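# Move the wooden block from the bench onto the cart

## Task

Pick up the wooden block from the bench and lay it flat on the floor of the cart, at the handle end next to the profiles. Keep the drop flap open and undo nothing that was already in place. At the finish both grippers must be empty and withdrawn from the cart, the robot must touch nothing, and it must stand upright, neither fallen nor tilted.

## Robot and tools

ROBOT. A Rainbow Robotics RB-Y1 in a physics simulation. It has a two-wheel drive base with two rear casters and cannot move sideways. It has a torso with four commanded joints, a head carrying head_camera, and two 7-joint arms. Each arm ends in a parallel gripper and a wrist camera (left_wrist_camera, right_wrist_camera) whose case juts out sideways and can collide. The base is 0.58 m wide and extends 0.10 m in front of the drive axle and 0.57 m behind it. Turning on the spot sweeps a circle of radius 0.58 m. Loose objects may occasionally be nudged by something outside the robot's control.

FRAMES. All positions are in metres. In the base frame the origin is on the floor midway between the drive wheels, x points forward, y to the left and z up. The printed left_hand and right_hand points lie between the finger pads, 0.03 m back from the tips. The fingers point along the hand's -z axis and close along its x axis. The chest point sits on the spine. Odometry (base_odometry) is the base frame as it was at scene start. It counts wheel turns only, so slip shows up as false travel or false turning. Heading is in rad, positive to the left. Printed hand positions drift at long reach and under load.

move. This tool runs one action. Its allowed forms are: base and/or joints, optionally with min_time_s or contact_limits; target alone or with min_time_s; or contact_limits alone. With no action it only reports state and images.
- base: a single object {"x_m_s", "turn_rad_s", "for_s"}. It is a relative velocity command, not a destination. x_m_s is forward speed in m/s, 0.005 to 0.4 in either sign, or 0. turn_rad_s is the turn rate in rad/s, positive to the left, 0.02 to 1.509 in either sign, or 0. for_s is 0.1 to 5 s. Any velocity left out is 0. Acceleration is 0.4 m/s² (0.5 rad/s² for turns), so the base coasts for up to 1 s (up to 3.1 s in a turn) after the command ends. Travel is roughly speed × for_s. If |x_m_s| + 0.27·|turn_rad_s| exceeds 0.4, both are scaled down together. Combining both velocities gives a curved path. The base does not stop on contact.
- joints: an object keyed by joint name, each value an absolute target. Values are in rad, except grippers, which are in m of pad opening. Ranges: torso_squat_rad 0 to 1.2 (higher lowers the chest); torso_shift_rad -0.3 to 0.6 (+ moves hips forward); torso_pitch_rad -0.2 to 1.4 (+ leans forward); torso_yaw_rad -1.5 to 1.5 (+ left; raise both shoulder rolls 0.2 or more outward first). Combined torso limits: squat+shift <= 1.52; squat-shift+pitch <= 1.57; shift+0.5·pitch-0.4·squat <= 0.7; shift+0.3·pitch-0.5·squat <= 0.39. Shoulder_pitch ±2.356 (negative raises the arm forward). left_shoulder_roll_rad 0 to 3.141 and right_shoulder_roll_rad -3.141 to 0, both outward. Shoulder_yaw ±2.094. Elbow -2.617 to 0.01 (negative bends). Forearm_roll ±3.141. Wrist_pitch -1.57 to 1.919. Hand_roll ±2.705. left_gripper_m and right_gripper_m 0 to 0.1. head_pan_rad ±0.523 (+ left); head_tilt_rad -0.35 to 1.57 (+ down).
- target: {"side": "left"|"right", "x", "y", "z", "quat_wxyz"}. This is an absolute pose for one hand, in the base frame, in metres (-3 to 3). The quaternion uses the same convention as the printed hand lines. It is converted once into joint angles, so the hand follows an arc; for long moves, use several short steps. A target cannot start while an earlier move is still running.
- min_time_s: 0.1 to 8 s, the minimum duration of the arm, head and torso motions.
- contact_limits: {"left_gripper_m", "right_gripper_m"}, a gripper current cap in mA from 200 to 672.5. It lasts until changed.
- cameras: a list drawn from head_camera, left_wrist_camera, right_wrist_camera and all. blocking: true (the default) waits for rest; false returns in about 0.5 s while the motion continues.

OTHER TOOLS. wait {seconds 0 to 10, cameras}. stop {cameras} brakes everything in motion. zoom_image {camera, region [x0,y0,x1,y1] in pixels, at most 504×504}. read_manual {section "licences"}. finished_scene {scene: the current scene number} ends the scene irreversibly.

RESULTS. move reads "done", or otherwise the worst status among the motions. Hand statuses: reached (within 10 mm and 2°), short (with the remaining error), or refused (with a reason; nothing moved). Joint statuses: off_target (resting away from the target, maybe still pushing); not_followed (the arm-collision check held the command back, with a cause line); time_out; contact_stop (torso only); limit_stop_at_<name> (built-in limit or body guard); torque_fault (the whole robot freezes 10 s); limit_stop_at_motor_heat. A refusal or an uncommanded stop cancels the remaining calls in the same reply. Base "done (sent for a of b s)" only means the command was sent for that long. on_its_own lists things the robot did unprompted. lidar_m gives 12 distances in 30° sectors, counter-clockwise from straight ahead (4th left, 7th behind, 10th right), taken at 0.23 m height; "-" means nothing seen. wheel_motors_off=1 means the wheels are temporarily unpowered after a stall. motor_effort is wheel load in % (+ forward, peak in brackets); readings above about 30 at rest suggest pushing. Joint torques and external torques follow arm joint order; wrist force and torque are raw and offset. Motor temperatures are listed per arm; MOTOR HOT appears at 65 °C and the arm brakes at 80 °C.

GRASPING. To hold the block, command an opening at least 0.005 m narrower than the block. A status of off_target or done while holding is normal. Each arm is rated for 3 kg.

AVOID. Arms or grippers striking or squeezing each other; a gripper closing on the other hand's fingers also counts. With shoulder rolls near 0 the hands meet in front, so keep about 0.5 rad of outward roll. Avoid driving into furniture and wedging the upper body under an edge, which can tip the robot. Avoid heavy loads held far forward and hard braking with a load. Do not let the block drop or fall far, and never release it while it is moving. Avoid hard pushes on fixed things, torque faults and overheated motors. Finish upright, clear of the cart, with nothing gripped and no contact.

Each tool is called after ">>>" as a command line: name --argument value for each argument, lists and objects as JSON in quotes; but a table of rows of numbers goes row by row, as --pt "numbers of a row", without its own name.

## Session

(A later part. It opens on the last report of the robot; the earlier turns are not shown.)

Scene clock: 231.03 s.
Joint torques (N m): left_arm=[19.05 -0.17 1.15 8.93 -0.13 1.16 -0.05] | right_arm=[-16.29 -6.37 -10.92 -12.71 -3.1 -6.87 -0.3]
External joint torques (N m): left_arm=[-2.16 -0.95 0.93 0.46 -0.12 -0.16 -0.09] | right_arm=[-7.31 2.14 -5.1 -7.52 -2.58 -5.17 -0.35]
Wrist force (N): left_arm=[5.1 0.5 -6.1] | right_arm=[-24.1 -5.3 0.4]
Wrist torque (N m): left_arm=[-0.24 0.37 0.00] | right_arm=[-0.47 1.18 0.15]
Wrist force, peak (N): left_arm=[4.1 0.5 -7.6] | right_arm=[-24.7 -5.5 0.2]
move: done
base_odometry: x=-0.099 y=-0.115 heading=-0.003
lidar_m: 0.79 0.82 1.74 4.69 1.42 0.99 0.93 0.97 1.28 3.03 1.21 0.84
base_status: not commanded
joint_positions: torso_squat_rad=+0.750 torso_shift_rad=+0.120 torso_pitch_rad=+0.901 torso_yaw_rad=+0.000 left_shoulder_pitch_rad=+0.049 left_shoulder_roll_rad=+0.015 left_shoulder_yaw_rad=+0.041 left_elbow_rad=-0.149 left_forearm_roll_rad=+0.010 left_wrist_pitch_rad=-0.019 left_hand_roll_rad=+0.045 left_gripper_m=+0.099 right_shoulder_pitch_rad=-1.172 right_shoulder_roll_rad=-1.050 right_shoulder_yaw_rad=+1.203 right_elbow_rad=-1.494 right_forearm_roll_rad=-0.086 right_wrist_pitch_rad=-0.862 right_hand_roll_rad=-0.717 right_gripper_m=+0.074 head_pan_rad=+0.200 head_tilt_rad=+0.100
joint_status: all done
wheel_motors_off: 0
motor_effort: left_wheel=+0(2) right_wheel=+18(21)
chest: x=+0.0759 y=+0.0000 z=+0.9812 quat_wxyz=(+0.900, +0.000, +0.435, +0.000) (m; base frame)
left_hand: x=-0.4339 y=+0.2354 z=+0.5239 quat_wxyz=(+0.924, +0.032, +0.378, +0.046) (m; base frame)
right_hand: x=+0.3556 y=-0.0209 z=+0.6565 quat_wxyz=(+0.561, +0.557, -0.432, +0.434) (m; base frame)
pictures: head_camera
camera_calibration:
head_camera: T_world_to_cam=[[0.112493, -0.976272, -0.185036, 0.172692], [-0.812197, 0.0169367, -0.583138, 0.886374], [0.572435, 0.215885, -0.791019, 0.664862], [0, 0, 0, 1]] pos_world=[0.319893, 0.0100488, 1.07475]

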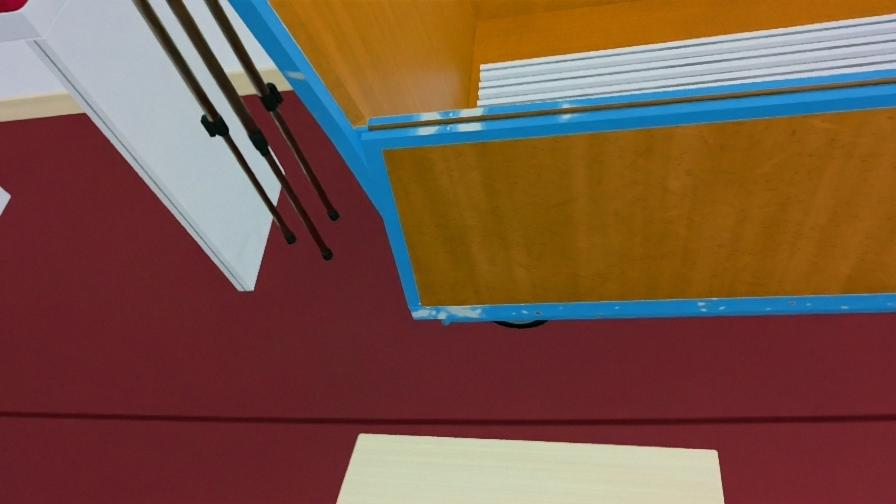

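>>> move --target '{"side": "right", "x": 0.40, "y": -0.045, "z": 0.80, "quat_wxyz": [0.5, 0.5, -0.5, 0.5]}' --min_time_s 2.5

>>> move --base '{"turn_rad_s": 0.05, "for_s": 0.8}' --joints '{"torso_squat_rad": 0.8, "torso_shift_rad": 0.15, "torso_pitch_rad": 0.9, "head_tilt_rad": 0.0, "head_pan_rad": 0.0}' --min_time_s 2 --cameras '["head_camera"]'

Scene clock: 239.23 s.
Joint torques (N m): left_arm=[18.89 -0.25 0.91 8.82 -0.03 1.12 0.06] | right_arm=[-17.46 -9.96 -15.13 -11.69 -3.7 -5.85 -0.32]
External joint torques (N m): left_arm=[-2.32 -1.02 0.69 0.35 -0.03 -0.2 0.02] | right_arm=[-7.54 1.29 -6.98 -7.26 -3 -4.42 -0.37]
Wrist force (N): left_arm=[4.7 0.2 -6.3] | right_arm=[-24.4 0.7 0.5]
Wrist torque (N m): left_arm=[-0.19 0.40 0.09] | right_arm=[-0.19 1.25 0.16]
Wrist force, peak (N): left_arm=[6.4 0.3 -6.4] | right_arm=[-24.7 -5.2 0.7]
move: done
base_odometry: x=-0.099 y=-0.115 heading=-0.003
lidar_m: 0.79 0.82 1.74 4.69 1.42 0.99 0.93 0.98 1.28 3.04 1.20 0.84
base_status: not commanded
joint_positions: torso_squat_rad=+0.750 torso_shift_rad=+0.120 torso_pitch_rad=+0.901 torso_yaw_rad=+0.000 left_shoulder_pitch_rad=+0.049 left_shoulder_roll_rad=+0.015 left_shoulder_yaw_rad=+0.041 left_elbow_rad=-0.149 left_forearm_roll_rad=+0.010 left_wrist_pitch_rad=-0.019 left_hand_roll_rad=+0.045 left_gripper_m=+0.099 right_shoulder_pitch_rad=-1.248 right_shoulder_roll_rad=-1.424 right_shoulder_yaw_rad=+1.031 right_elbow_rad=-1.934 right_forearm_roll_rad=-0.146 right_wrist_pitch_rad=-0.720 right_hand_roll_rad=-0.721 right_gripper_m=+0.074 head_pan_rad=+0.200 head_tilt_rad=+0.100
joint_status: all done
wheel_motors_off: 0
motor_effort: left_wheel=+0(1) right_wheel=+18(21)
chest: x=+0.0759 y=+0.0000 z=+0.9812 quat_wxyz=(+0.900, +0.000, +0.435, +0.000) (m; base frame)
left_hand: x=-0.4339 y=+0.2354 z=+0.5239 quat_wxyz=(+0.924, +0.032, +0.378, +0.046) (m; base frame)
right_hand: x=+0.3999 y=-0.0457 z=+0.7982 quat_wxyz=(+0.502, +0.499, -0.499, +0.500) (m; base frame)
right_hand_status: reached (checked arc, planned for 2.5 s): 2 mm and 0.3 deg off.
pictures: none

Scene clock: 241.53 s.
Joint torques (N m): left_arm=[18.61 -0.13 1 8.94 -0.02 1.12 0.12] | right_arm=[-17.55 -9.33 -15.22 -11.28 -3.66 -5.94 -0.34]
External joint torques (N m): left_arm=[-2.6 -0.9 0.78 0.46 -0.02 -0.2 0.08] | right_arm=[-7.63 1.92 -7.07 -6.85 -2.95 -4.51 -0.39]
Wrist force (N): left_arm=[5.5 0.9 -5.9] | right_arm=[-24.9 0.9 0.9]
Wrist torque (N m): left_arm=[-0.28 0.43 0.05] | right_arm=[-0.17 1.19 0.16]
Wrist force, peak (N): left_arm=[5.7 0.8 -6.5] | right_arm=[-25.2 0.6 2.2]
move: done
base_odometry: x=-0.099 y=-0.115 heading=+0.036
lidar_m: 0.80 0.83 1.73 3.96 1.36 0.97 0.92 0.99 1.33 3.40 1.16 0.84
base_status: done (sent for 0.8 of 0.8 s)
joint_positions: torso_squat_rad=+0.800 torso_shift_rad=+0.150 torso_pitch_rad=+0.901 torso_yaw_rad=+0.000 left_shoulder_pitch_rad=+0.049 left_shoulder_roll_rad=+0.015 left_shoulder_yaw_rad=+0.041 left_elbow_rad=-0.149 left_forearm_roll_rad=+0.010 left_wrist_pitch_rad=-0.019 left_hand_roll_rad=+0.045 left_gripper_m=+0.099 right_shoulder_pitch_rad=-1.248 right_shoulder_roll_rad=-1.424 right_shoulder_yaw_rad=+1.031 right_elbow_rad=-1.934 right_forearm_roll_rad=-0.146 right_wrist_pitch_rad=-0.720 right_hand_roll_rad=-0.721 right_gripper_m=+0.074 head_pan_rad=+0.000 head_tilt_rad=+0.000
joint_status: all done
wheel_motors_off: 0
motor_effort: left_wheel=-4(18) right_wheel=+19(34)
chest: x=+0.0875 y=+0.0000 z=+0.9549 quat_wxyz=(+0.900, +0.000, +0.435, +0.000) (m; base frame)
left_hand: x=-0.4223 y=+0.2354 z=+0.4976 quat_wxyz=(+0.924, +0.032, +0.378, +0.046) (m; base frame)
right_hand: x=+0.4114 y=-0.0457 z=+0.7719 quat_wxyz=(+0.502, +0.499, -0.499, +0.500) (m; base frame)
pictures: head_camera
camera_calibration:
head_camera: T_world_to_cam=[[-0.00762403, -0.999501, -0.0306378, 0.0336205], [-0.746905, 0.0260637, -0.664419, 0.949909], [0.664887, 0.0178179, -0.746732, 0.566641], [0, 0, 0, 1]] pos_world=[0.332996, -0.00125081, 1.0553]

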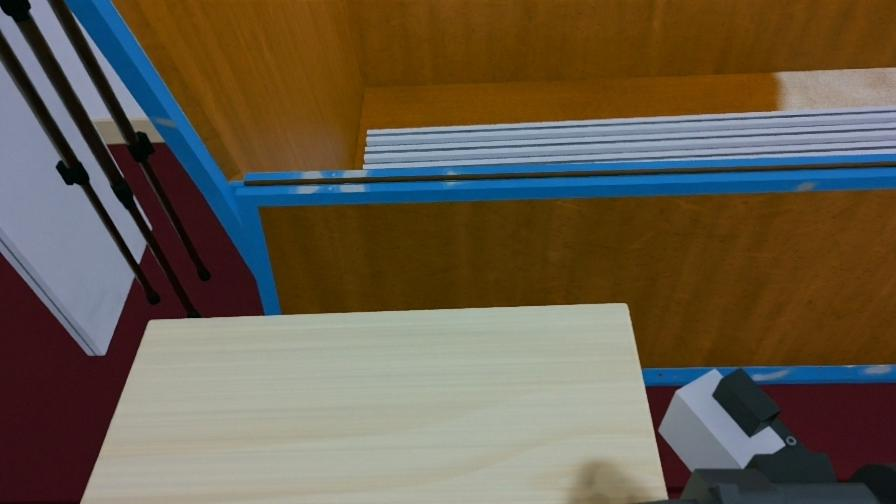

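>>> move --base '{"x_m_s": 0.2, "for_s": 2.0}' --joints '{"head_tilt_rad": 0.25}' --cameras '["head_camera", "right_wrist_camera"]'

Scene clock: 251.40 s.
Joint torques (N m): left_arm=[19.07 -0.11 1.01 8.9 -0.08 1.16 -0.01] | right_arm=[-16.88 -9.16 -14.29 -10.77 -3.57 -5.9 -0.42]
External joint torques (N m): left_arm=[-2.14 -0.88 0.78 0.42 -0.07 -0.16 -0.05] | right_arm=[-6.97 2.09 -6.14 -6.34 -2.87 -4.46 -0.47]
Wrist force (N): left_arm=[5.2 -0.1 -6.2] | right_arm=[-24.9 -0.2 0.5]
Wrist torque (N m): left_arm=[-0.11 0.38 0.06] | right_arm=[-0.07 1.22 0.14]
Wrist force, peak (N): left_arm=[5.8 0.8 -6.8] | right_arm=[-26.1 0.0 1.0]
move: done
base_odometry: x=+0.301 y=-0.101 heading=+0.037
lidar_m: 0.39 0.41 0.90 4.52 1.94 1.38 1.33 1.40 1.88 4.87 0.58 0.41
base_status: done (sent for 2 of 2 s)
joint_positions: torso_squat_rad=+0.800 torso_shift_rad=+0.150 torso_pitch_rad=+0.901 torso_yaw_rad=+0.000 left_shoulder_pitch_rad=+0.049 left_shoulder_roll_rad=+0.015 left_shoulder_yaw_rad=+0.041 left_elbow_rad=-0.149 left_forearm_roll_rad=+0.010 left_wrist_pitch_rad=-0.019 left_hand_roll_rad=+0.045 left_gripper_m=+0.099 right_shoulder_pitch_rad=-1.248 right_shoulder_roll_rad=-1.424 right_shoulder_yaw_rad=+1.031 right_elbow_rad=-1.934 right_forearm_roll_rad=-0.146 right_wrist_pitch_rad=-0.720 right_hand_roll_rad=-0.721 right_gripper_m=+0.074 head_pan_rad=+0.000 head_tilt_rad=+0.250
joint_status: all done
wheel_motors_off: 0
motor_effort: left_wheel=+2(28) right_wheel=+1(47)
chest: x=+0.0876 y=+0.0000 z=+0.9549 quat_wxyz=(+0.900, +0.000, +0.435, +0.000) (m; base frame)
left_hand: x=-0.4223 y=+0.2354 z=+0.4976 quat_wxyz=(+0.924, +0.032, +0.378, +0.046) (m; base frame)
right_hand: x=+0.4115 y=-0.0456 z=+0.7719 quat_wxyz=(+0.502, +0.499, -0.499, +0.500) (m; base frame)
pictures: head_camera, right_wrist_camera
camera_calibration:
head_camera: T_world_to_cam=[[-0.014968, -0.999501, -0.0277978, 0.0324982], [-0.888133, 0.0260615, -0.458848, 0.768074], [0.459343, 0.0178201, -0.88808, 0.769676], [0, 0, 0, 1]] pos_world=[0.329092, -0.00125082, 1.03687]
right_wrist_camera: T_world_to_cam=[[0.0267599, 0.0226117, -0.999386, 0.76028], [-0.862175, -0.505434, -0.0345216, 0.385506], [-0.505904, 0.862569, 0.00596982, 0.315102], [0, 0, 0, 1]] pos_world=[0.47144, -0.0941401, 0.77124]

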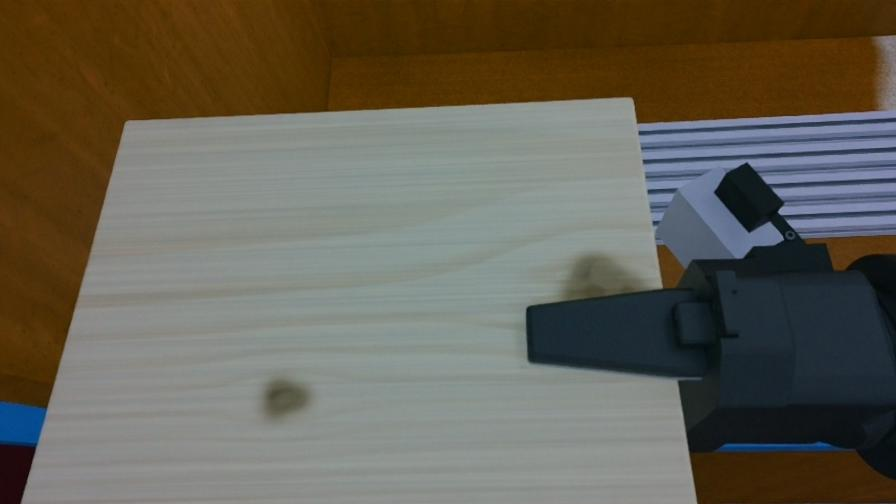

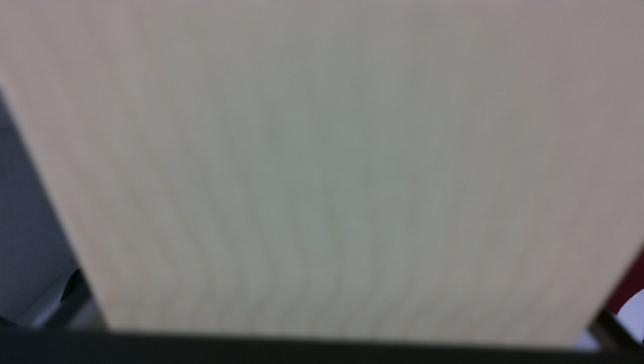

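>>> move --base '{"x_m_s": 0.1, "for_s": 1.5}' --joints '{"head_tilt_rad": 0.4}' --cameras '["head_camera", "left_wrist_camera"]'

Scene clock: 258.93 s.
Joint torques (N m): left_arm=[18.91 -0.11 1.22 8.84 -0.03 1.16 0.01] | right_arm=[-16.67 -9.11 -14.32 -11.27 -3.46 -5.92 -0.32]
External joint torques (N m): left_arm=[-2.31 -0.88 1 0.37 -0.03 -0.16 -0.03] | right_arm=[-6.76 2.13 -6.16 -6.84 -2.76 -4.49 -0.37]
Wrist force (N): left_arm=[5.9 0.0 -5.7] | right_arm=[-24.2 0.2 1.1]
Wrist torque (N m): left_arm=[-0.16 0.48 0.07] | right_arm=[-0.14 1.35 0.14]
Wrist force, peak (N): left_arm=[5.7 0.4 -6.7] | right_arm=[-25.9 -0.5 0.6]
move: done
base_odometry: x=+0.451 y=-0.095 heading=+0.037
lidar_m: 0.24 0.25 0.36 3.91 2.15 1.53 1.48 1.54 2.09 1.02 0.36 0.26
base_status: done (sent for 1.5 of 1.5 s)
joint_positions: torso_squat_rad=+0.800 torso_shift_rad=+0.150 torso_pitch_rad=+0.901 torso_yaw_rad=+0.000 left_shoulder_pitch_rad=+0.049 left_shoulder_roll_rad=+0.015 left_shoulder_yaw_rad=+0.041 left_elbow_rad=-0.149 left_forearm_roll_rad=+0.010 left_wrist_pitch_rad=-0.019 left_hand_roll_rad=+0.045 left_gripper_m=+0.099 right_shoulder_pitch_rad=-1.248 right_shoulder_roll_rad=-1.424 right_shoulder_yaw_rad=+1.031 right_elbow_rad=-1.934 right_forearm_roll_rad=-0.146 right_wrist_pitch_rad=-0.720 right_hand_roll_rad=-0.721 right_gripper_m=+0.074 head_pan_rad=+0.000 head_tilt_rad=+0.400
joint_status: all done
wheel_motors_off: 0
motor_effort: left_wheel=+1(25) right_wheel=-2(24)
chest: x=+0.0876 y=+0.0001 z=+0.9549 quat_wxyz=(+0.900, +0.000, +0.435, +0.000) (m; base frame)
left_hand: x=-0.4223 y=+0.2354 z=+0.4976 quat_wxyz=(+0.924, +0.032, +0.378, +0.046) (m; base frame)
right_hand: x=+0.4116 y=-0.0456 z=+0.7720 quat_wxyz=(+0.502, +0.499, -0.499, +0.500) (m; base frame)
pictures: head_camera, left_wrist_camera
camera_calibration:
head_camera: T_world_to_cam=[[-0.0189558, -0.999501, -0.0252482, 0.0308201], [-0.946711, 0.026064, -0.321027, 0.636844], [0.321525, 0.0178174, -0.946733, 0.867513], [0, 0, 0, 1]] pos_world=[0.324564, -0.00125081, 1.02653]
left_wrist_camera: T_world_to_cam=[[0.701268, 0.135573, -0.699888, 0.611977], [0.396163, -0.890316, 0.224483, 0.294193], [-0.592688, -0.434693, -0.678059, 0.261861], [0, 0, 0, 1]] pos_world=[-0.390506, 0.292786, 0.539831]

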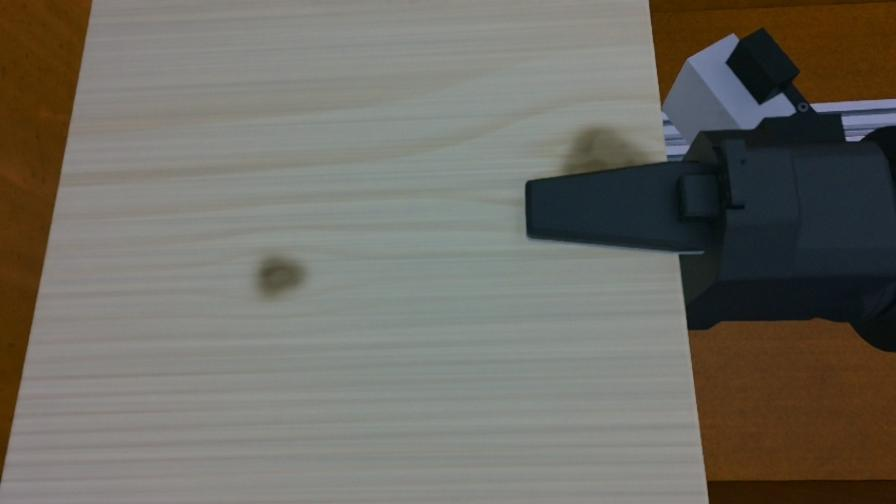

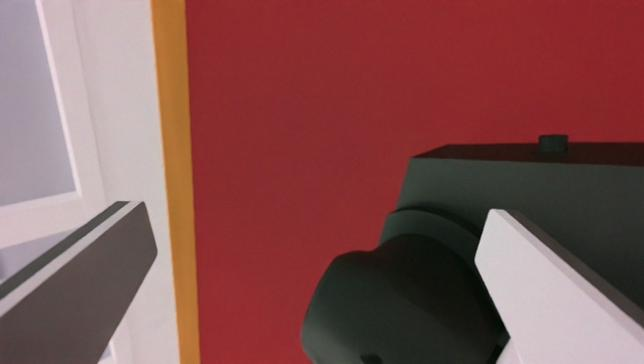

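>>> zoom_image --camera "head_camera" --region '[640, 60, 896, 504]'

Scaled by 1.135 from the camera's 896x504 image, which has a finer 1280x720 frame.

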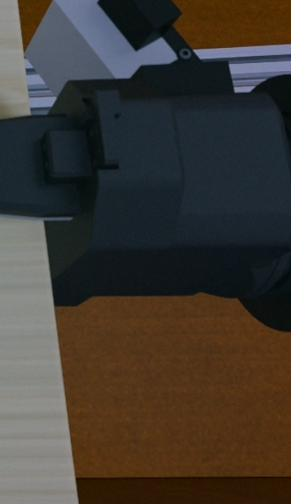

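>>> move --joints '{"head_tilt_rad": 0.35, "head_pan_rad": -0.5}' --cameras '["head_camera"]'

Scene clock: 267.30 s.
Joint torques (N m): left_arm=[18.82 0.07 1.26 8.89 0.01 1.14 0.08] | right_arm=[-16.78 -8.91 -14.43 -11.06 -3.45 -5.93 -0.37]
External joint torques (N m): left_arm=[-2.39 -0.7 1.04 0.42 0.02 -0.18 0.04] | right_arm=[-6.87 2.34 -6.28 -6.63 -2.75 -4.5 -0.42]
Wrist force (N): left_arm=[4.9 0.6 -6.0] | right_arm=[-24.3 0.4 0.9]
Wrist torque (N m): left_arm=[-0.21 0.34 0.05] | right_arm=[-0.09 1.30 0.13]
Wrist force, peak (N): left_arm=[5.9 0.9 -7.0] | right_arm=[-25.2 0.2 1.1]
move: done
base_odometry: x=+0.451 y=-0.095 heading=+0.037
lidar_m: 0.24 0.25 0.36 3.93 2.15 1.56 1.49 1.56 2.10 1.01 0.36 0.26
base_status: not commanded
joint_positions: torso_squat_rad=+0.800 torso_shift_rad=+0.150 torso_pitch_rad=+0.901 torso_yaw_rad=+0.000 left_shoulder_pitch_rad=+0.049 left_shoulder_roll_rad=+0.015 left_shoulder_yaw_rad=+0.041 left_elbow_rad=-0.149 left_forearm_roll_rad=+0.010 left_wrist_pitch_rad=-0.019 left_hand_roll_rad=+0.045 left_gripper_m=+0.099 right_shoulder_pitch_rad=-1.248 right_shoulder_roll_rad=-1.424 right_shoulder_yaw_rad=+1.031 right_elbow_rad=-1.934 right_forearm_roll_rad=-0.146 right_wrist_pitch_rad=-0.720 right_hand_roll_rad=-0.721 right_gripper_m=+0.074 head_pan_rad=-0.500 head_tilt_rad=+0.350
joint_status: all done
wheel_motors_off: 0
motor_effort: left_wheel=+1(2) right_wheel=+0(4)
chest: x=+0.0876 y=+0.0001 z=+0.9549 quat_wxyz=(+0.900, +0.000, +0.435, +0.000) (m; base frame)
left_hand: x=-0.4223 y=+0.2354 z=+0.4976 quat_wxyz=(+0.924, +0.032, +0.378, +0.046) (m; base frame)
right_hand: x=+0.4115 y=-0.0456 z=+0.7720 quat_wxyz=(+0.502, +0.499, -0.499, +0.500) (m; base frame)
pictures: head_camera
camera_calibration:
head_camera: T_world_to_cam=[[-0.315862, -0.881756, 0.35034, -0.291419], [-0.899818, 0.161273, -0.405362, 0.714219], [0.30093, -0.443281, -0.84436, 0.764112], [0, 0, 0, 1]] pos_world=[0.320674, -0.0334291, 1.0368]

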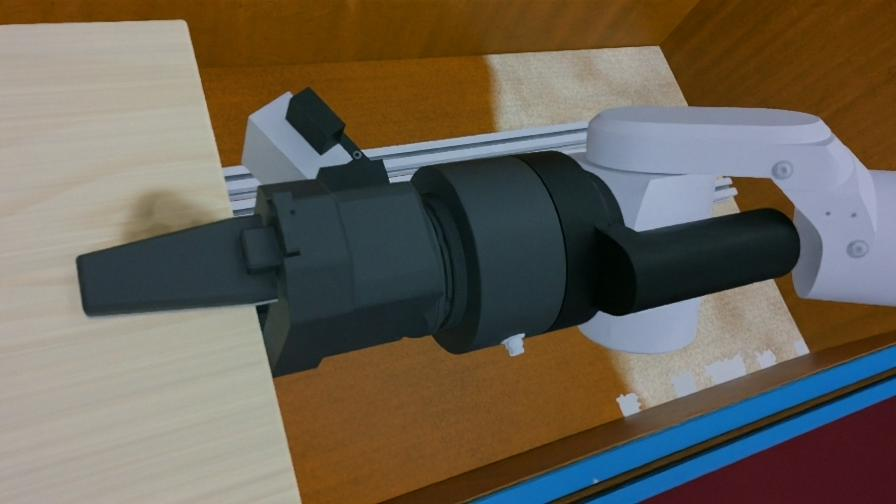

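>>> zoom_image --camera "head_camera" --region '[620, 100, 896, 504]'

Scaled by 1.248 from the camera's 896x504 image, which has a finer 1280x720 frame.

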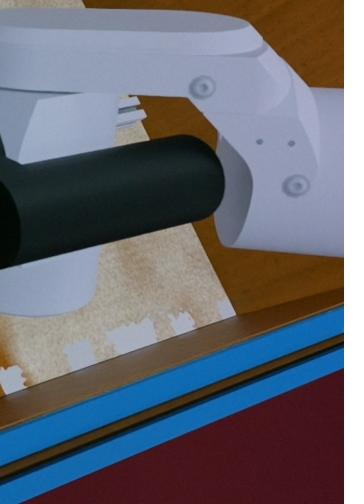

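>>> move --joints '{"torso_squat_rad": 0.9, "torso_shift_rad": 0.3, "torso_pitch_rad": 0.95, "head_tilt_rad": 0.3, "head_pan_rad": -0.1}' --min_time_s 3 --cameras '["head_camera"]'

Scene clock: 293.70 s.
Joint torques (N m): left_arm=[19.6 -0.09 0.99 9.13 -0.06 1.23 0.09] | right_arm=[-16.06 -8.92 -14.01 -11.42 -3.35 -5.94 -0.44]
External joint torques (N m): left_arm=[-2.46 -0.85 0.76 0.33 -0.06 -0.16 0.05] | right_arm=[-6.71 2.27 -6.21 -6.71 -2.7 -4.45 -0.49]
Wrist force (N): left_arm=[5.9 0.2 -5.9] | right_arm=[-24.2 -0.7 1.1]
Wrist torque (N m): left_arm=[-0.18 0.49 0.08] | right_arm=[-0.19 1.27 0.15]
Wrist force, peak (N): left_arm=[5.8 0.6 -6.7] | right_arm=[-25.5 1.1 0.7]
move: done
base_odometry: x=+0.451 y=-0.095 heading=+0.037
lidar_m: 0.24 0.25 0.36 3.93 2.15 1.56 1.48 1.55 2.09 1.02 0.36 0.25
base_status: not commanded
joint_positions: torso_squat_rad=+0.900 torso_shift_rad=+0.300 torso_pitch_rad=+0.951 torso_yaw_rad=+0.000 left_shoulder_pitch_rad=+0.049 left_shoulder_roll_rad=+0.015 left_shoulder_yaw_rad=+0.041 left_elbow_rad=-0.149 left_forearm_roll_rad=+0.010 left_wrist_pitch_rad=-0.019 left_hand_roll_rad=+0.045 left_gripper_m=+0.099 right_shoulder_pitch_rad=-1.248 right_shoulder_roll_rad=-1.424 right_shoulder_yaw_rad=+1.031 right_elbow_rad=-1.934 right_forearm_roll_rad=-0.146 right_wrist_pitch_rad=-0.720 right_hand_roll_rad=-0.721 right_gripper_m=+0.074 head_pan_rad=-0.100 head_tilt_rad=+0.300
joint_status: all done
wheel_motors_off: 0
motor_effort: left_wheel=+1(2) right_wheel=-2(3)
chest: x=+0.1525 y=+0.0000 z=+0.8760 quat_wxyz=(+0.889, +0.000, +0.458, +0.000) (m; base frame)
left_hand: x=-0.3796 y=+0.2354 z=+0.4448 quat_wxyz=(+0.914, +0.033, +0.401, +0.045) (m; base frame)
right_hand: x=+0.4670 y=-0.0457 z=+0.6772 quat_wxyz=(+0.514, +0.512, -0.486, +0.487) (m; base frame)
pictures: head_camera
camera_calibration:
head_camera: T_world_to_cam=[[-0.0756553, -0.995614, 0.0550456, -0.0297258], [-0.927252, 0.0499436, -0.371092, 0.717454], [0.366715, -0.0791162, -0.926963, 0.728025], [0, 0, 0, 1]] pos_world=[0.396034, -0.00782905, 0.94273]

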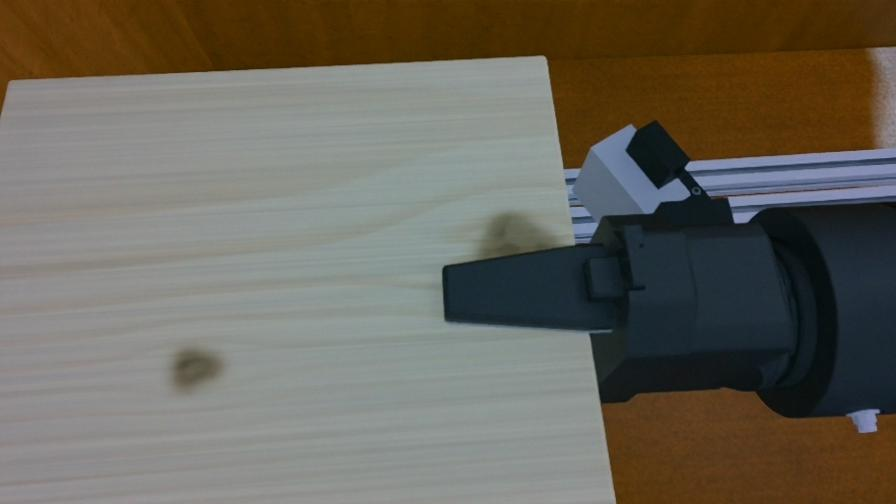

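>>> move --target '{"side": "right", "x": 0.447, "y": -0.035, "z": 0.70, "quat_wxyz": [0.6409, 0.2988, -0.2988, 0.6409]}' --min_time_s 3 --cameras '["head_camera"]'

Scene clock: 299.47 s.
Joint torques (N m): left_arm=[19.56 -0.34 1.3 9.25 -0.08 1.21 0.05] | right_arm=[-15.96 -4.3 -9.45 -5.21 -0.65 3.37 0.43]
External joint torques (N m): left_arm=[-2.5 -1.1 1.07 0.46 -0.08 -0.18 0.01] | right_arm=[-5.61 -0.44 -1.62 -3.42 -0.3 2.07 0.39]
Wrist force (N): left_arm=[5.9 0.8 -5.9] | right_arm=[-13.9 -0.8 -10.4]
Wrist torque (N m): left_arm=[-0.27 0.47 0.01] | right_arm=[-0.38 0.26 -0.43]
Wrist force, peak (N): left_arm=[5.7 0.8 -6.8] | right_arm=[11.3 -16.5 28.0]
move: done
base_odometry: x=+0.451 y=-0.095 heading=+0.037
lidar_m: 0.24 0.24 0.35 3.92 2.15 1.55 1.48 1.55 2.08 1.01 0.37 0.26
base_status: not commanded
joint_positions: torso_squat_rad=+0.900 torso_shift_rad=+0.300 torso_pitch_rad=+0.950 torso_yaw_rad=+0.000 left_shoulder_pitch_rad=+0.049 left_shoulder_roll_rad=+0.015 left_shoulder_yaw_rad=+0.041 left_elbow_rad=-0.149 left_forearm_roll_rad=+0.010 left_wrist_pitch_rad=-0.019 left_hand_roll_rad=+0.045 left_gripper_m=+0.099 right_shoulder_pitch_rad=-2.355 right_shoulder_roll_rad=-1.660 right_shoulder_yaw_rad=+1.756 right_elbow_rad=-2.431 right_forearm_roll_rad=+1.423 right_wrist_pitch_rad=-0.337 right_hand_roll_rad=-2.682 right_gripper_m=+0.083 head_pan_rad=-0.100 head_tilt_rad=+0.300
joint_status: all done
wheel_motors_off: 0
motor_effort: left_wheel=-2(9) right_wheel=+1(3)
chest: x=+0.1524 y=+0.0000 z=+0.8761 quat_wxyz=(+0.889, +0.000, +0.458, +0.000) (m; base frame)
left_hand: x=-0.3795 y=+0.2354 z=+0.4447 quat_wxyz=(+0.914, +0.033, +0.401, +0.045) (m; base frame)
right_hand: x=+0.4474 y=-0.0354 z=+0.6997 quat_wxyz=(+0.639, +0.304, -0.298, +0.641) (m; base frame)
right_hand_status: reached (checked arc, planned for 3.0 s): 1 mm and 0.6 deg off.
pictures: head_camera
camera_calibration:
head_camera: T_world_to_cam=[[-0.0756718, -0.995614, 0.0550211, -0.0297092], [-0.927135, 0.049943, -0.371385, 0.717628], [0.367008, -0.0791154, -0.926847, 0.727928], [0, 0, 0, 1]] pos_world=[0.395934, -0.00782905, 0.942829]

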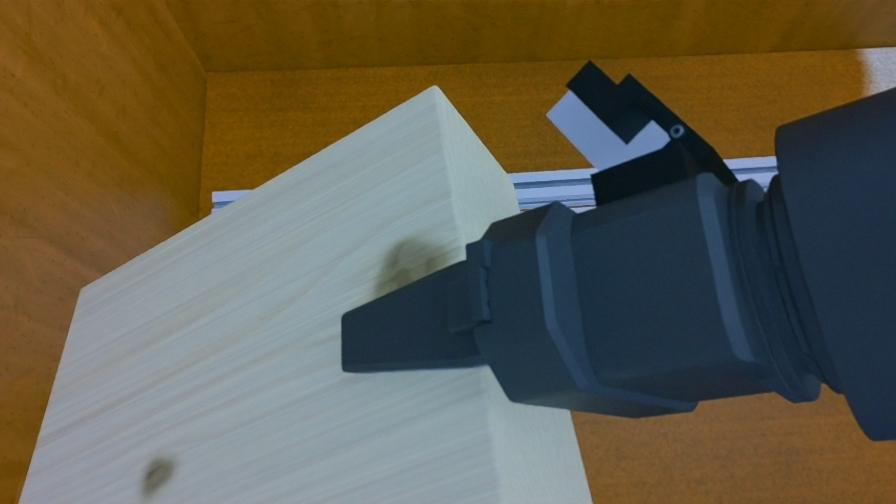

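>>> move --joints '{"head_pan_rad": 0.2, "head_tilt_rad": 0.35}' --cameras '["head_camera", "right_wrist_camera"]'

Scene clock: 304.53 s.
Joint torques (N m): left_arm=[19.54 -0.09 1.01 9.15 -0.06 1.18 0.02] | right_arm=[-15.67 -4.18 -9.88 -5.27 -0.53 3.32 0.35]
External joint torques (N m): left_arm=[-2.52 -0.85 0.78 0.35 -0.05 -0.21 -0.02] | right_arm=[-5.32 -0.32 -2.05 -3.48 -0.18 2.03 0.32]
Wrist force (N): left_arm=[5.1 0.5 -5.6] | right_arm=[-13.7 -1.5 -10.1]
Wrist torque (N m): left_arm=[-0.21 0.36 0.05] | right_arm=[-0.35 0.28 -0.45]
Wrist force, peak (N): left_arm=[6.2 0.1 -6.2] | right_arm=[-14.5 -1.2 -11.1]
move: done
base_odometry: x=+0.451 y=-0.095 heading=+0.037
lidar_m: 0.24 0.25 0.35 3.91 2.16 1.55 1.48 1.56 2.08 1.02 0.36 0.26
base_status: not commanded
joint_positions: torso_squat_rad=+0.900 torso_shift_rad=+0.300 torso_pitch_rad=+0.950 torso_yaw_rad=+0.000 left_shoulder_pitch_rad=+0.049 left_shoulder_roll_rad=+0.015 left_shoulder_yaw_rad=+0.041 left_elbow_rad=-0.149 left_forearm_roll_rad=+0.010 left_wrist_pitch_rad=-0.019 left_hand_roll_rad=+0.045 left_gripper_m=+0.099 right_shoulder_pitch_rad=-2.355 right_shoulder_roll_rad=-1.660 right_shoulder_yaw_rad=+1.756 right_elbow_rad=-2.431 right_forearm_roll_rad=+1.423 right_wrist_pitch_rad=-0.337 right_hand_roll_rad=-2.682 right_gripper_m=+0.083 head_pan_rad=+0.200 head_tilt_rad=+0.350
joint_status: all done
wheel_motors_off: 0
motor_effort: left_wheel=-1(2) right_wheel=+1(2)
chest: x=+0.1524 y=+0.0000 z=+0.8761 quat_wxyz=(+0.889, +0.000, +0.458, +0.000) (m; base frame)
left_hand: x=-0.3795 y=+0.2354 z=+0.4447 quat_wxyz=(+0.914, +0.033, +0.401, +0.045) (m; base frame)
right_hand: x=+0.4474 y=-0.0354 z=+0.6997 quat_wxyz=(+0.639, +0.304, -0.298, +0.641) (m; base frame)
pictures: head_camera, right_wrist_camera
camera_calibration:
head_camera: T_world_to_cam=[[0.0963518, -0.97767, -0.186756, 0.14945], [-0.946262, -0.031779, -0.321836, 0.675583], [0.308714, 0.207729, -0.928194, 0.748369], [0, 0, 0, 1]] pos_world=[0.393846, 0.0121239, 0.939969]
right_wrist_camera: T_world_to_cam=[[0.0284195, -0.617207, -0.786287, 0.514384], [-0.856948, -0.420009, 0.298718, 0.18663], [-0.514619, 0.665318, -0.540851, 0.704385], [0, 0, 0, 1]] pos_world=[0.507803, -0.072772, 0.729671]

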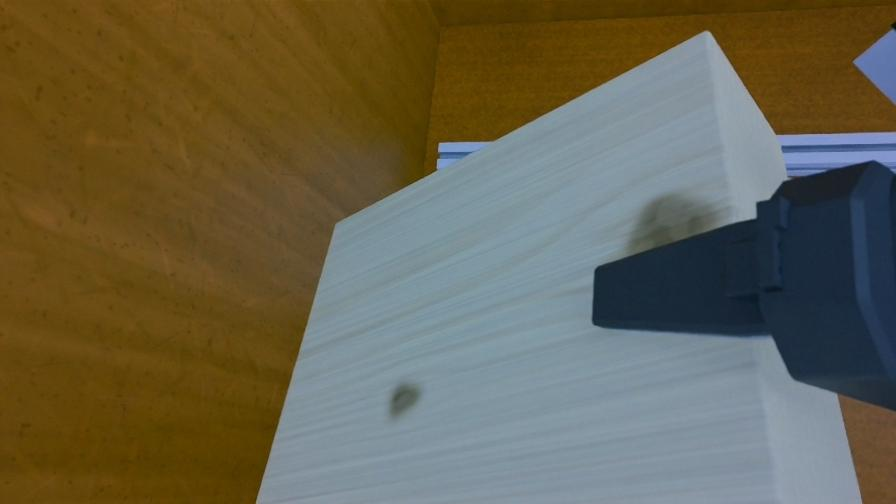

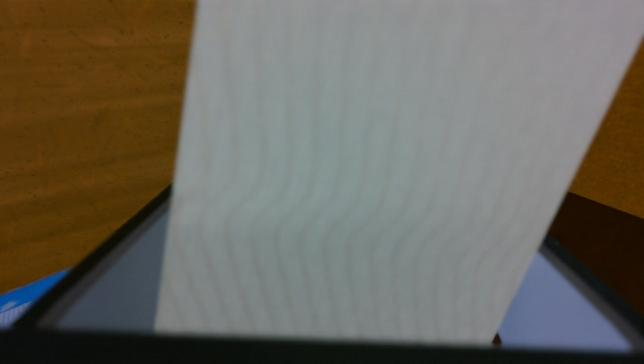

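>>> move --joints '{"torso_squat_rad": 0.5, "torso_shift_rad": 0.3}' --min_time_s 4 --cameras '["head_camera", "right_wrist_camera"]'

Scene clock: 328.03 s.
Joint torques (N m): left_arm=[19.31 -0.01 0.77 9.19 -0.01 1.19 -0.02] | right_arm=[-15.69 -4.02 -11.52 -4.57 -1.45 5.34 -0.13]
External joint torques (N m): left_arm=[-2.75 -0.77 0.54 0.39 -0.01 -0.21 -0.06] | right_arm=[-5.34 -0.16 -3.69 -2.77 -1.1 4.05 -0.17]
Wrist force (N): left_arm=[6.1 0.8 -5.9] | right_arm=[-18.8 0.7 -14.3]
Wrist torque (N m): left_arm=[-0.23 0.51 0.03] | right_arm=[-0.41 1.25 0.34]
Wrist force, peak (N): left_arm=[6.3 0.4 -6.3] | right_arm=[-21.7 -0.2 -14.5]
move: done
base_odometry: x=+0.451 y=-0.095 heading=+0.037
lidar_m: 0.24 0.25 0.36 3.93 2.15 1.55 1.48 1.55 2.09 1.01 0.37 0.26
base_status: not commanded
joint_positions: torso_squat_rad=+0.500 torso_shift_rad=+0.300 torso_pitch_rad=+0.951 torso_yaw_rad=+0.000 left_shoulder_pitch_rad=+0.049 left_shoulder_roll_rad=+0.015 left_shoulder_yaw_rad=+0.041 left_elbow_rad=-0.149 left_forearm_roll_rad=+0.010 left_wrist_pitch_rad=-0.019 left_hand_roll_rad=+0.045 left_gripper_m=+0.099 right_shoulder_pitch_rad=-2.355 right_shoulder_roll_rad=-1.660 right_shoulder_yaw_rad=+1.757 right_elbow_rad=-2.431 right_forearm_roll_rad=+1.423 right_wrist_pitch_rad=-0.338 right_hand_roll_rad=-2.682 right_gripper_m=+0.075 head_pan_rad=+0.200 head_tilt_rad=+0.350
joint_status: all done
wheel_motors_off: 0
on_its_own: right_gripper_m moved -0.009 toward your old target +0.055
motor_effort: left_wheel=+0(2) right_wheel=+0(2)
chest: x=+0.2056 y=+0.0000 z=+1.0471 quat_wxyz=(+0.889, +0.000, +0.458, +0.000) (m; base frame)
left_hand: x=-0.3266 y=+0.2354 z=+0.6159 quat_wxyz=(+0.914, +0.033, +0.401, +0.045) (m; base frame)
right_hand: x=+0.5002 y=-0.0355 z=+0.8703 quat_wxyz=(+0.639, +0.304, -0.297, +0.641) (m; base frame)
pictures: head_camera, right_wrist_camera
camera_calibration:
head_camera: T_world_to_cam=[[0.0962533, -0.977674, -0.186788, 0.176321], [-0.946409, -0.0317698, -0.321405, 0.780513], [0.308295, 0.207714, -0.928337, 0.890921], [0, 0, 0, 1]] pos_world=[0.447047, 0.012124, 1.11087]
right_wrist_camera: T_world_to_cam=[[0.0280667, -0.61775, -0.785873, 0.646742], [-0.85646, -0.420259, 0.299764, 0.17972], [-0.515449, 0.664656, -0.540874, 0.82438], [0, 0, 0, 1]] pos_world=[0.560698, -0.0728752, 0.900269]

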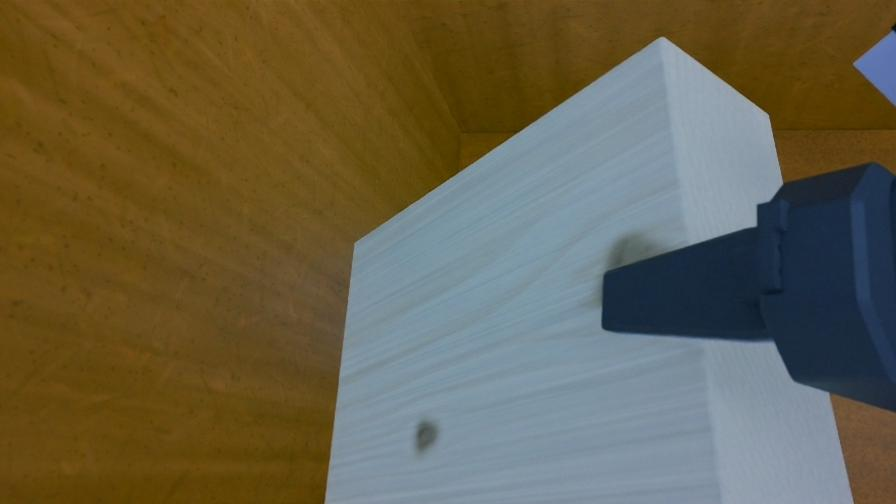

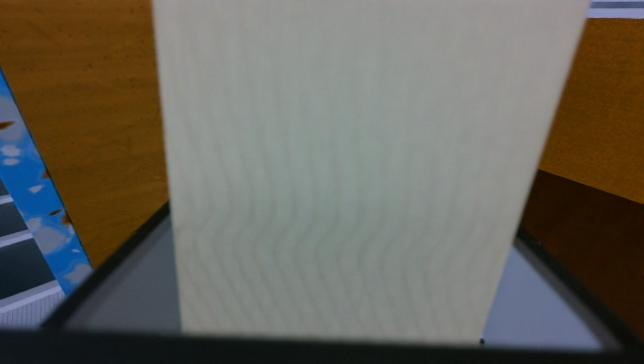

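>>> move --base '{"x_m_s": -0.15, "for_s": 3.2}' --joints '{"head_pan_rad": 0.0, "head_tilt_rad": 0.0}' --cameras '["head_camera", "right_wrist_camera"]'

Scene clock: 343.87 s.
Joint torques (N m): left_arm=[19.28 -0.13 1.2 9.25 -0.15 1.27 0.07] | right_arm=[-15.64 -3.93 -12.33 -4.34 -1.68 5.57 -0.13]
External joint torques (N m): left_arm=[-2.78 -0.89 0.97 0.45 -0.15 -0.12 0.03] | right_arm=[-5.29 -0.07 -4.51 -2.54 -1.33 4.28 -0.17]
Wrist force (N): left_arm=[5.4 0.6 -5.6] | right_arm=[-18.8 1.3 -13.7]
Wrist torque (N m): left_arm=[-0.22 0.39 0.07] | right_arm=[-0.49 1.16 0.39]
Wrist force, peak (N): left_arm=[6.3 0.6 -6.3] | right_arm=[-20.7 0.4 -13.6]
move: done
base_odometry: x=-0.029 y=-0.113 heading=+0.035
lidar_m: 0.72 0.74 1.68 4.27 1.47 1.05 1.00 1.06 1.43 3.66 1.04 0.75
base_status: done (sent for 3.2 of 3.2 s)
joint_positions: torso_squat_rad=+0.500 torso_shift_rad=+0.300 torso_pitch_rad=+0.951 torso_yaw_rad=+0.000 left_shoulder_pitch_rad=+0.049 left_shoulder_roll_rad=+0.015 left_shoulder_yaw_rad=+0.041 left_elbow_rad=-0.149 left_forearm_roll_rad=+0.010 left_wrist_pitch_rad=-0.019 left_hand_roll_rad=+0.045 left_gripper_m=+0.099 right_shoulder_pitch_rad=-2.355 right_shoulder_roll_rad=-1.660 right_shoulder_yaw_rad=+1.757 right_elbow_rad=-2.431 right_forearm_roll_rad=+1.423 right_wrist_pitch_rad=-0.338 right_hand_roll_rad=-2.682 right_gripper_m=+0.075 head_pan_rad=+0.000 head_tilt_rad=+0.000
joint_status: all done
wheel_motors_off: 0
motor_effort: left_wheel=-15(25) right_wheel=+15(29)
chest: x=+0.2055 y=+0.0000 z=+1.0472 quat_wxyz=(+0.889, +0.000, +0.458, +0.000) (m; base frame)
left_hand: x=-0.3266 y=+0.2354 z=+0.6159 quat_wxyz=(+0.914, +0.033, +0.401, +0.045) (m; base frame)
right_hand: x=+0.5002 y=-0.0355 z=+0.8704 quat_wxyz=(+0.639, +0.304, -0.297, +0.641) (m; base frame)
pictures: head_camera, right_wrist_camera
camera_calibration:
head_camera: T_world_to_cam=[[-0.0090848, -0.9995, -0.0302977, 0.0372802], [-0.779219, 0.0260648, -0.626209, 1.06592], [0.626685, 0.0179196, -0.779066, 0.598757], [0, 0, 0, 1]] pos_world=[0.455696, -0.00125106, 1.13509]
right_wrist_camera: T_world_to_cam=[[0.0281464, -0.617856, -0.785788, 0.646693], [-0.856491, -0.420218, 0.299734, 0.179652], [-0.515394, 0.664583, -0.541015, 0.824475], [0, 0, 0, 1]] pos_world=[0.560598, -0.0728759, 0.900369]

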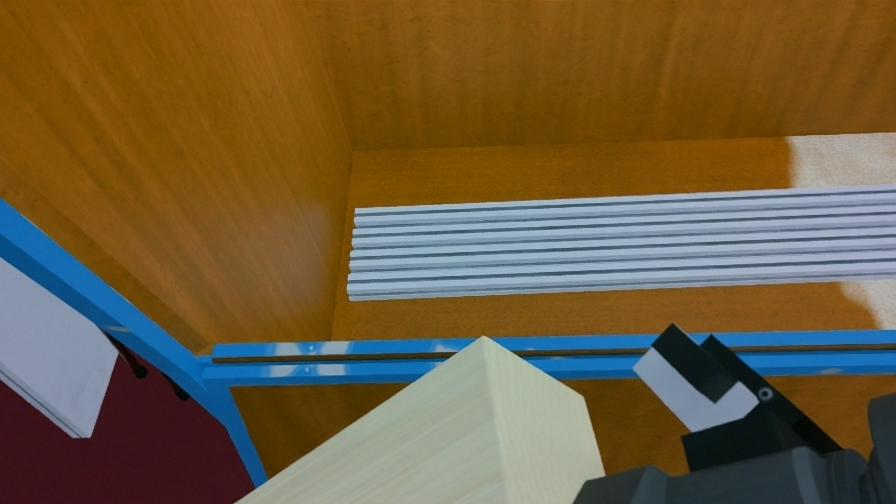

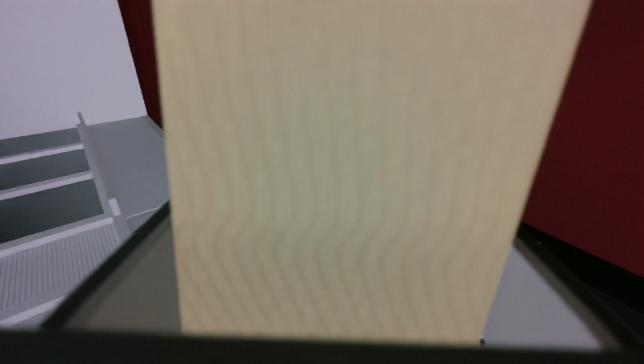

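>>> move --target '{"side": "right", "x": 0.48, "y": -0.05, "z": 0.79, "quat_wxyz": [0.6645, 0.2418, -0.2418, 0.6645]}' --min_time_s 3 --cameras '["head_camera"]'

Scene clock: 348.90 s.
Joint torques (N m): left_arm=[19.24 -0.35 1.05 9.24 -0.15 1.28 -0.01] | right_arm=[-10.84 -3.23 -10.96 -11.72 -2.92 4.58 -0.58]
External joint torques (N m): left_arm=[-2.82 -1.11 0.82 0.44 -0.14 -0.11 -0.05] | right_arm=[-3.57 4.32 -4.77 -5.83 -2.3 3.5 -0.61]
Wrist force (N): left_arm=[4.6 0.6 -5.6] | right_arm=[-15.4 0.8 -16.7]
Wrist torque (N m): left_arm=[-0.21 0.31 0.07] | right_arm=[-0.51 1.02 0.39]
Wrist force, peak (N): left_arm=[6.6 1.4 -6.2] | right_arm=[-17.9 0.2 -16.4]
move: done
base_odometry: x=-0.029 y=-0.113 heading=+0.035
lidar_m: 0.71 0.75 1.69 4.26 1.46 1.05 1.00 1.05 1.42 3.66 1.05 0.75
base_status: not commanded
joint_positions: torso_squat_rad=+0.500 torso_shift_rad=+0.300 torso_pitch_rad=+0.951 torso_yaw_rad=+0.000 left_shoulder_pitch_rad=+0.049 left_shoulder_roll_rad=+0.015 left_shoulder_yaw_rad=+0.041 left_elbow_rad=-0.149 left_forearm_roll_rad=+0.010 left_wrist_pitch_rad=-0.019 left_hand_roll_rad=+0.045 left_gripper_m=+0.099 right_shoulder_pitch_rad=-0.961 right_shoulder_roll_rad=-1.090 right_shoulder_yaw_rad=+0.355 right_elbow_rad=-2.420 right_forearm_roll_rad=+1.969 right_wrist_pitch_rad=-1.180 right_hand_roll_rad=-2.705 right_gripper_m=+0.075 head_pan_rad=+0.000 head_tilt_rad=+0.000
joint_status: all done
wheel_motors_off: 0
motor_effort: left_wheel=-14(15) right_wheel=+14(16)
chest: x=+0.2055 y=+0.0000 z=+1.0471 quat_wxyz=(+0.889, +0.000, +0.458, +0.000) (m; base frame)
left_hand: x=-0.3266 y=+0.2354 z=+0.6159 quat_wxyz=(+0.914, +0.033, +0.401, +0.045) (m; base frame)
right_hand: x=+0.4799 y=-0.0509 z=+0.7889 quat_wxyz=(+0.665, +0.242, -0.241, +0.665) (m; base frame)
right_hand_status: reached (checked arc, planned for 3.0 s): 1 mm and 0.1 deg off.
pictures: head_camera
camera_calibration:
head_camera: T_world_to_cam=[[-0.00908666, -0.9995, -0.0302937, 0.0372765], [-0.779258, 0.0260626, -0.626161, 1.06589], [0.626637, 0.0179169, -0.779105, 0.598822], [0, 0, 0, 1]] pos_world=[0.455696, -0.00125106, 1.13509]

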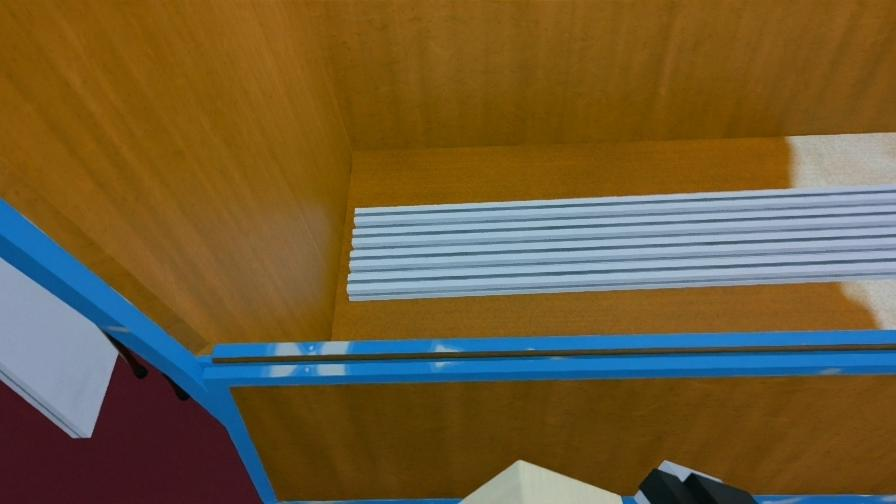

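>>> move --target '{"side": "right", "x": 0.47, "y": -0.08, "z": 0.68, "quat_wxyz": [0.683, 0.183, -0.183, 0.683]}' --min_time_s 3 --cameras '["head_camera"]'

Scene clock: 355.43 s.
Joint torques (N m): left_arm=[19.09 -0.07 0.97 9.31 -0.13 1.29 -0.03] | right_arm=[-8.77 -2.56 -6.87 -13.01 -2.46 3.37 0.08]
External joint torques (N m): left_arm=[-2.98 -0.83 0.74 0.51 -0.12 -0.1 -0.07] | right_arm=[-2.55 4.43 -1.37 -5.82 -1.86 2.58 0.05]
Wrist force (N): left_arm=[5.3 0.5 -5.7] | right_arm=[-12.1 0.8 -19.4]
Wrist torque (N m): left_arm=[-0.22 0.41 0.03] | right_arm=[-0.51 0.74 0.12]
Wrist force, peak (N): left_arm=[6.2 -0.2 -6.1] | right_arm=[-16.2 0.5 -17.3]
move: done
base_odometry: x=-0.029 y=-0.113 heading=+0.035
lidar_m: 0.72 0.75 1.68 4.28 1.46 1.04 0.99 1.05 1.43 3.67 1.05 0.76
base_status: not commanded
joint_positions: torso_squat_rad=+0.500 torso_shift_rad=+0.300 torso_pitch_rad=+0.951 torso_yaw_rad=+0.000 left_shoulder_pitch_rad=+0.049 left_shoulder_roll_rad=+0.015 left_shoulder_yaw_rad=+0.041 left_elbow_rad=-0.149 left_forearm_roll_rad=+0.010 left_wrist_pitch_rad=-0.019 left_hand_roll_rad=+0.045 left_gripper_m=+0.099 right_shoulder_pitch_rad=-0.876 right_shoulder_roll_rad=-1.019 right_shoulder_yaw_rad=+0.531 right_elbow_rad=-2.217 right_forearm_roll_rad=+2.225 right_wrist_pitch_rad=-1.128 right_hand_roll_rad=-2.585 right_gripper_m=+0.075 head_pan_rad=+0.000 head_tilt_rad=+0.000
joint_status: all done
wheel_motors_off: 0
motor_effort: left_wheel=-14(15) right_wheel=+14(17)
chest: x=+0.2055 y=+0.0000 z=+1.0471 quat_wxyz=(+0.889, +0.000, +0.458, +0.000) (m; base frame)
left_hand: x=-0.3266 y=+0.2354 z=+0.6159 quat_wxyz=(+0.914, +0.033, +0.401, +0.045) (m; base frame)
right_hand: x=+0.4697 y=-0.0811 z=+0.6797 quat_wxyz=(+0.684, +0.182, -0.182, +0.683) (m; base frame)
right_hand_status: reached (checked arc, planned for 3.0 s): 1 mm and 0.2 deg off.
pictures: head_camera
camera_calibration:
head_camera: T_world_to_cam=[[-0.00908666, -0.9995, -0.0302937, 0.0372765], [-0.779258, 0.0260626, -0.626161, 1.06589], [0.626637, 0.0179169, -0.779105, 0.598822], [0, 0, 0, 1]] pos_world=[0.455696, -0.00125106, 1.13509]

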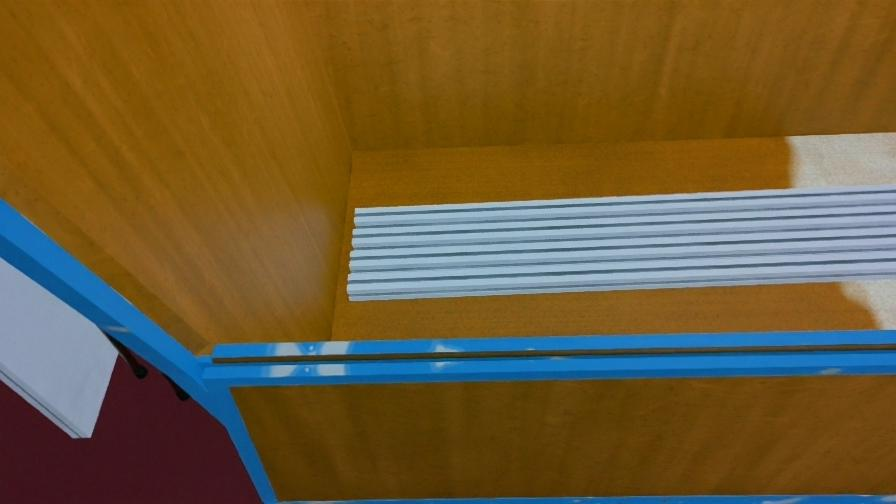

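>>> move --target '{"side": "right", "x": 0.46, "y": -0.1, "z": 0.56, "quat_wxyz": [0.6964, 0.1228, -0.1228, 0.6964]}' --min_time_s 3 --cameras '["head_camera"]'

Scene clock: 360.43 s.
Joint torques (N m): left_arm=[19.25 -0.29 1.03 9.26 -0.08 1.21 0.07] | right_arm=[-11.45 -2 -5.07 -12.87 -1.77 1.91 0.11]
External joint torques (N m): left_arm=[-2.82 -1.05 0.8 0.47 -0.07 -0.19 0.03] | right_arm=[-5.58 3.44 -0.75 -5.53 -1.28 1.42 0.1]
Wrist force (N): left_arm=[5.3 0.6 -5.7] | right_arm=[-7.8 2.2 -21.4]
Wrist torque (N m): left_arm=[-0.25 0.39 0.05] | right_arm=[-0.69 0.58 0.03]
Wrist force, peak (N): left_arm=[6.5 1.1 -5.8] | right_arm=[-12.7 1.1 -19.4]
move: done
base_odometry: x=-0.029 y=-0.113 heading=+0.035
lidar_m: 0.73 0.76 1.69 4.26 1.47 1.04 0.99 1.05 1.40 3.64 1.06 0.75
base_status: not commanded
joint_positions: torso_squat_rad=+0.500 torso_shift_rad=+0.300 torso_pitch_rad=+0.951 torso_yaw_rad=+0.000 left_shoulder_pitch_rad=+0.049 left_shoulder_roll_rad=+0.015 left_shoulder_yaw_rad=+0.041 left_elbow_rad=-0.149 left_forearm_roll_rad=+0.010 left_wrist_pitch_rad=-0.019 left_hand_roll_rad=+0.045 left_gripper_m=+0.099 right_shoulder_pitch_rad=-0.886 right_shoulder_roll_rad=-0.837 right_shoulder_yaw_rad=+0.686 right_elbow_rad=-1.841 right_forearm_roll_rad=+2.461 right_wrist_pitch_rad=-1.036 right_hand_roll_rad=-2.480 right_gripper_m=+0.075 head_pan_rad=+0.000 head_tilt_rad=+0.000
joint_status: all done
wheel_motors_off: 0
motor_effort: left_wheel=-15(16) right_wheel=+14(16)
chest: x=+0.2055 y=+0.0000 z=+1.0471 quat_wxyz=(+0.889, +0.000, +0.458, +0.000) (m; base frame)
left_hand: x=-0.3266 y=+0.2354 z=+0.6159 quat_wxyz=(+0.914, +0.033, +0.401, +0.045) (m; base frame)
right_hand: x=+0.4594 y=-0.1011 z=+0.5593 quat_wxyz=(+0.697, +0.122, -0.121, +0.696) (m; base frame)
right_hand_status: reached (checked arc, planned for 3.0 s): 1 mm and 0.2 deg off.
pictures: head_camera
camera_calibration:
head_camera: T_world_to_cam=[[-0.00908666, -0.9995, -0.0302937, 0.0372765], [-0.779258, 0.0260626, -0.626161, 1.06589], [0.626637, 0.0179169, -0.779105, 0.598822], [0, 0, 0, 1]] pos_world=[0.455696, -0.00125106, 1.13509]

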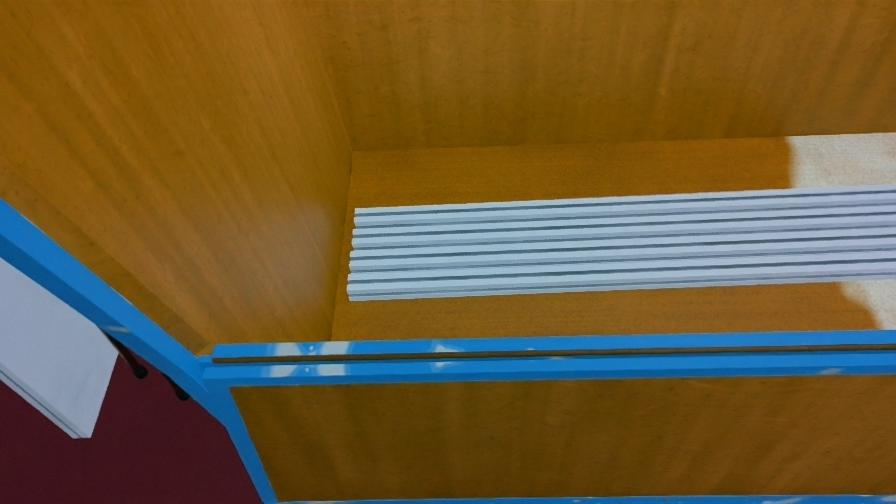

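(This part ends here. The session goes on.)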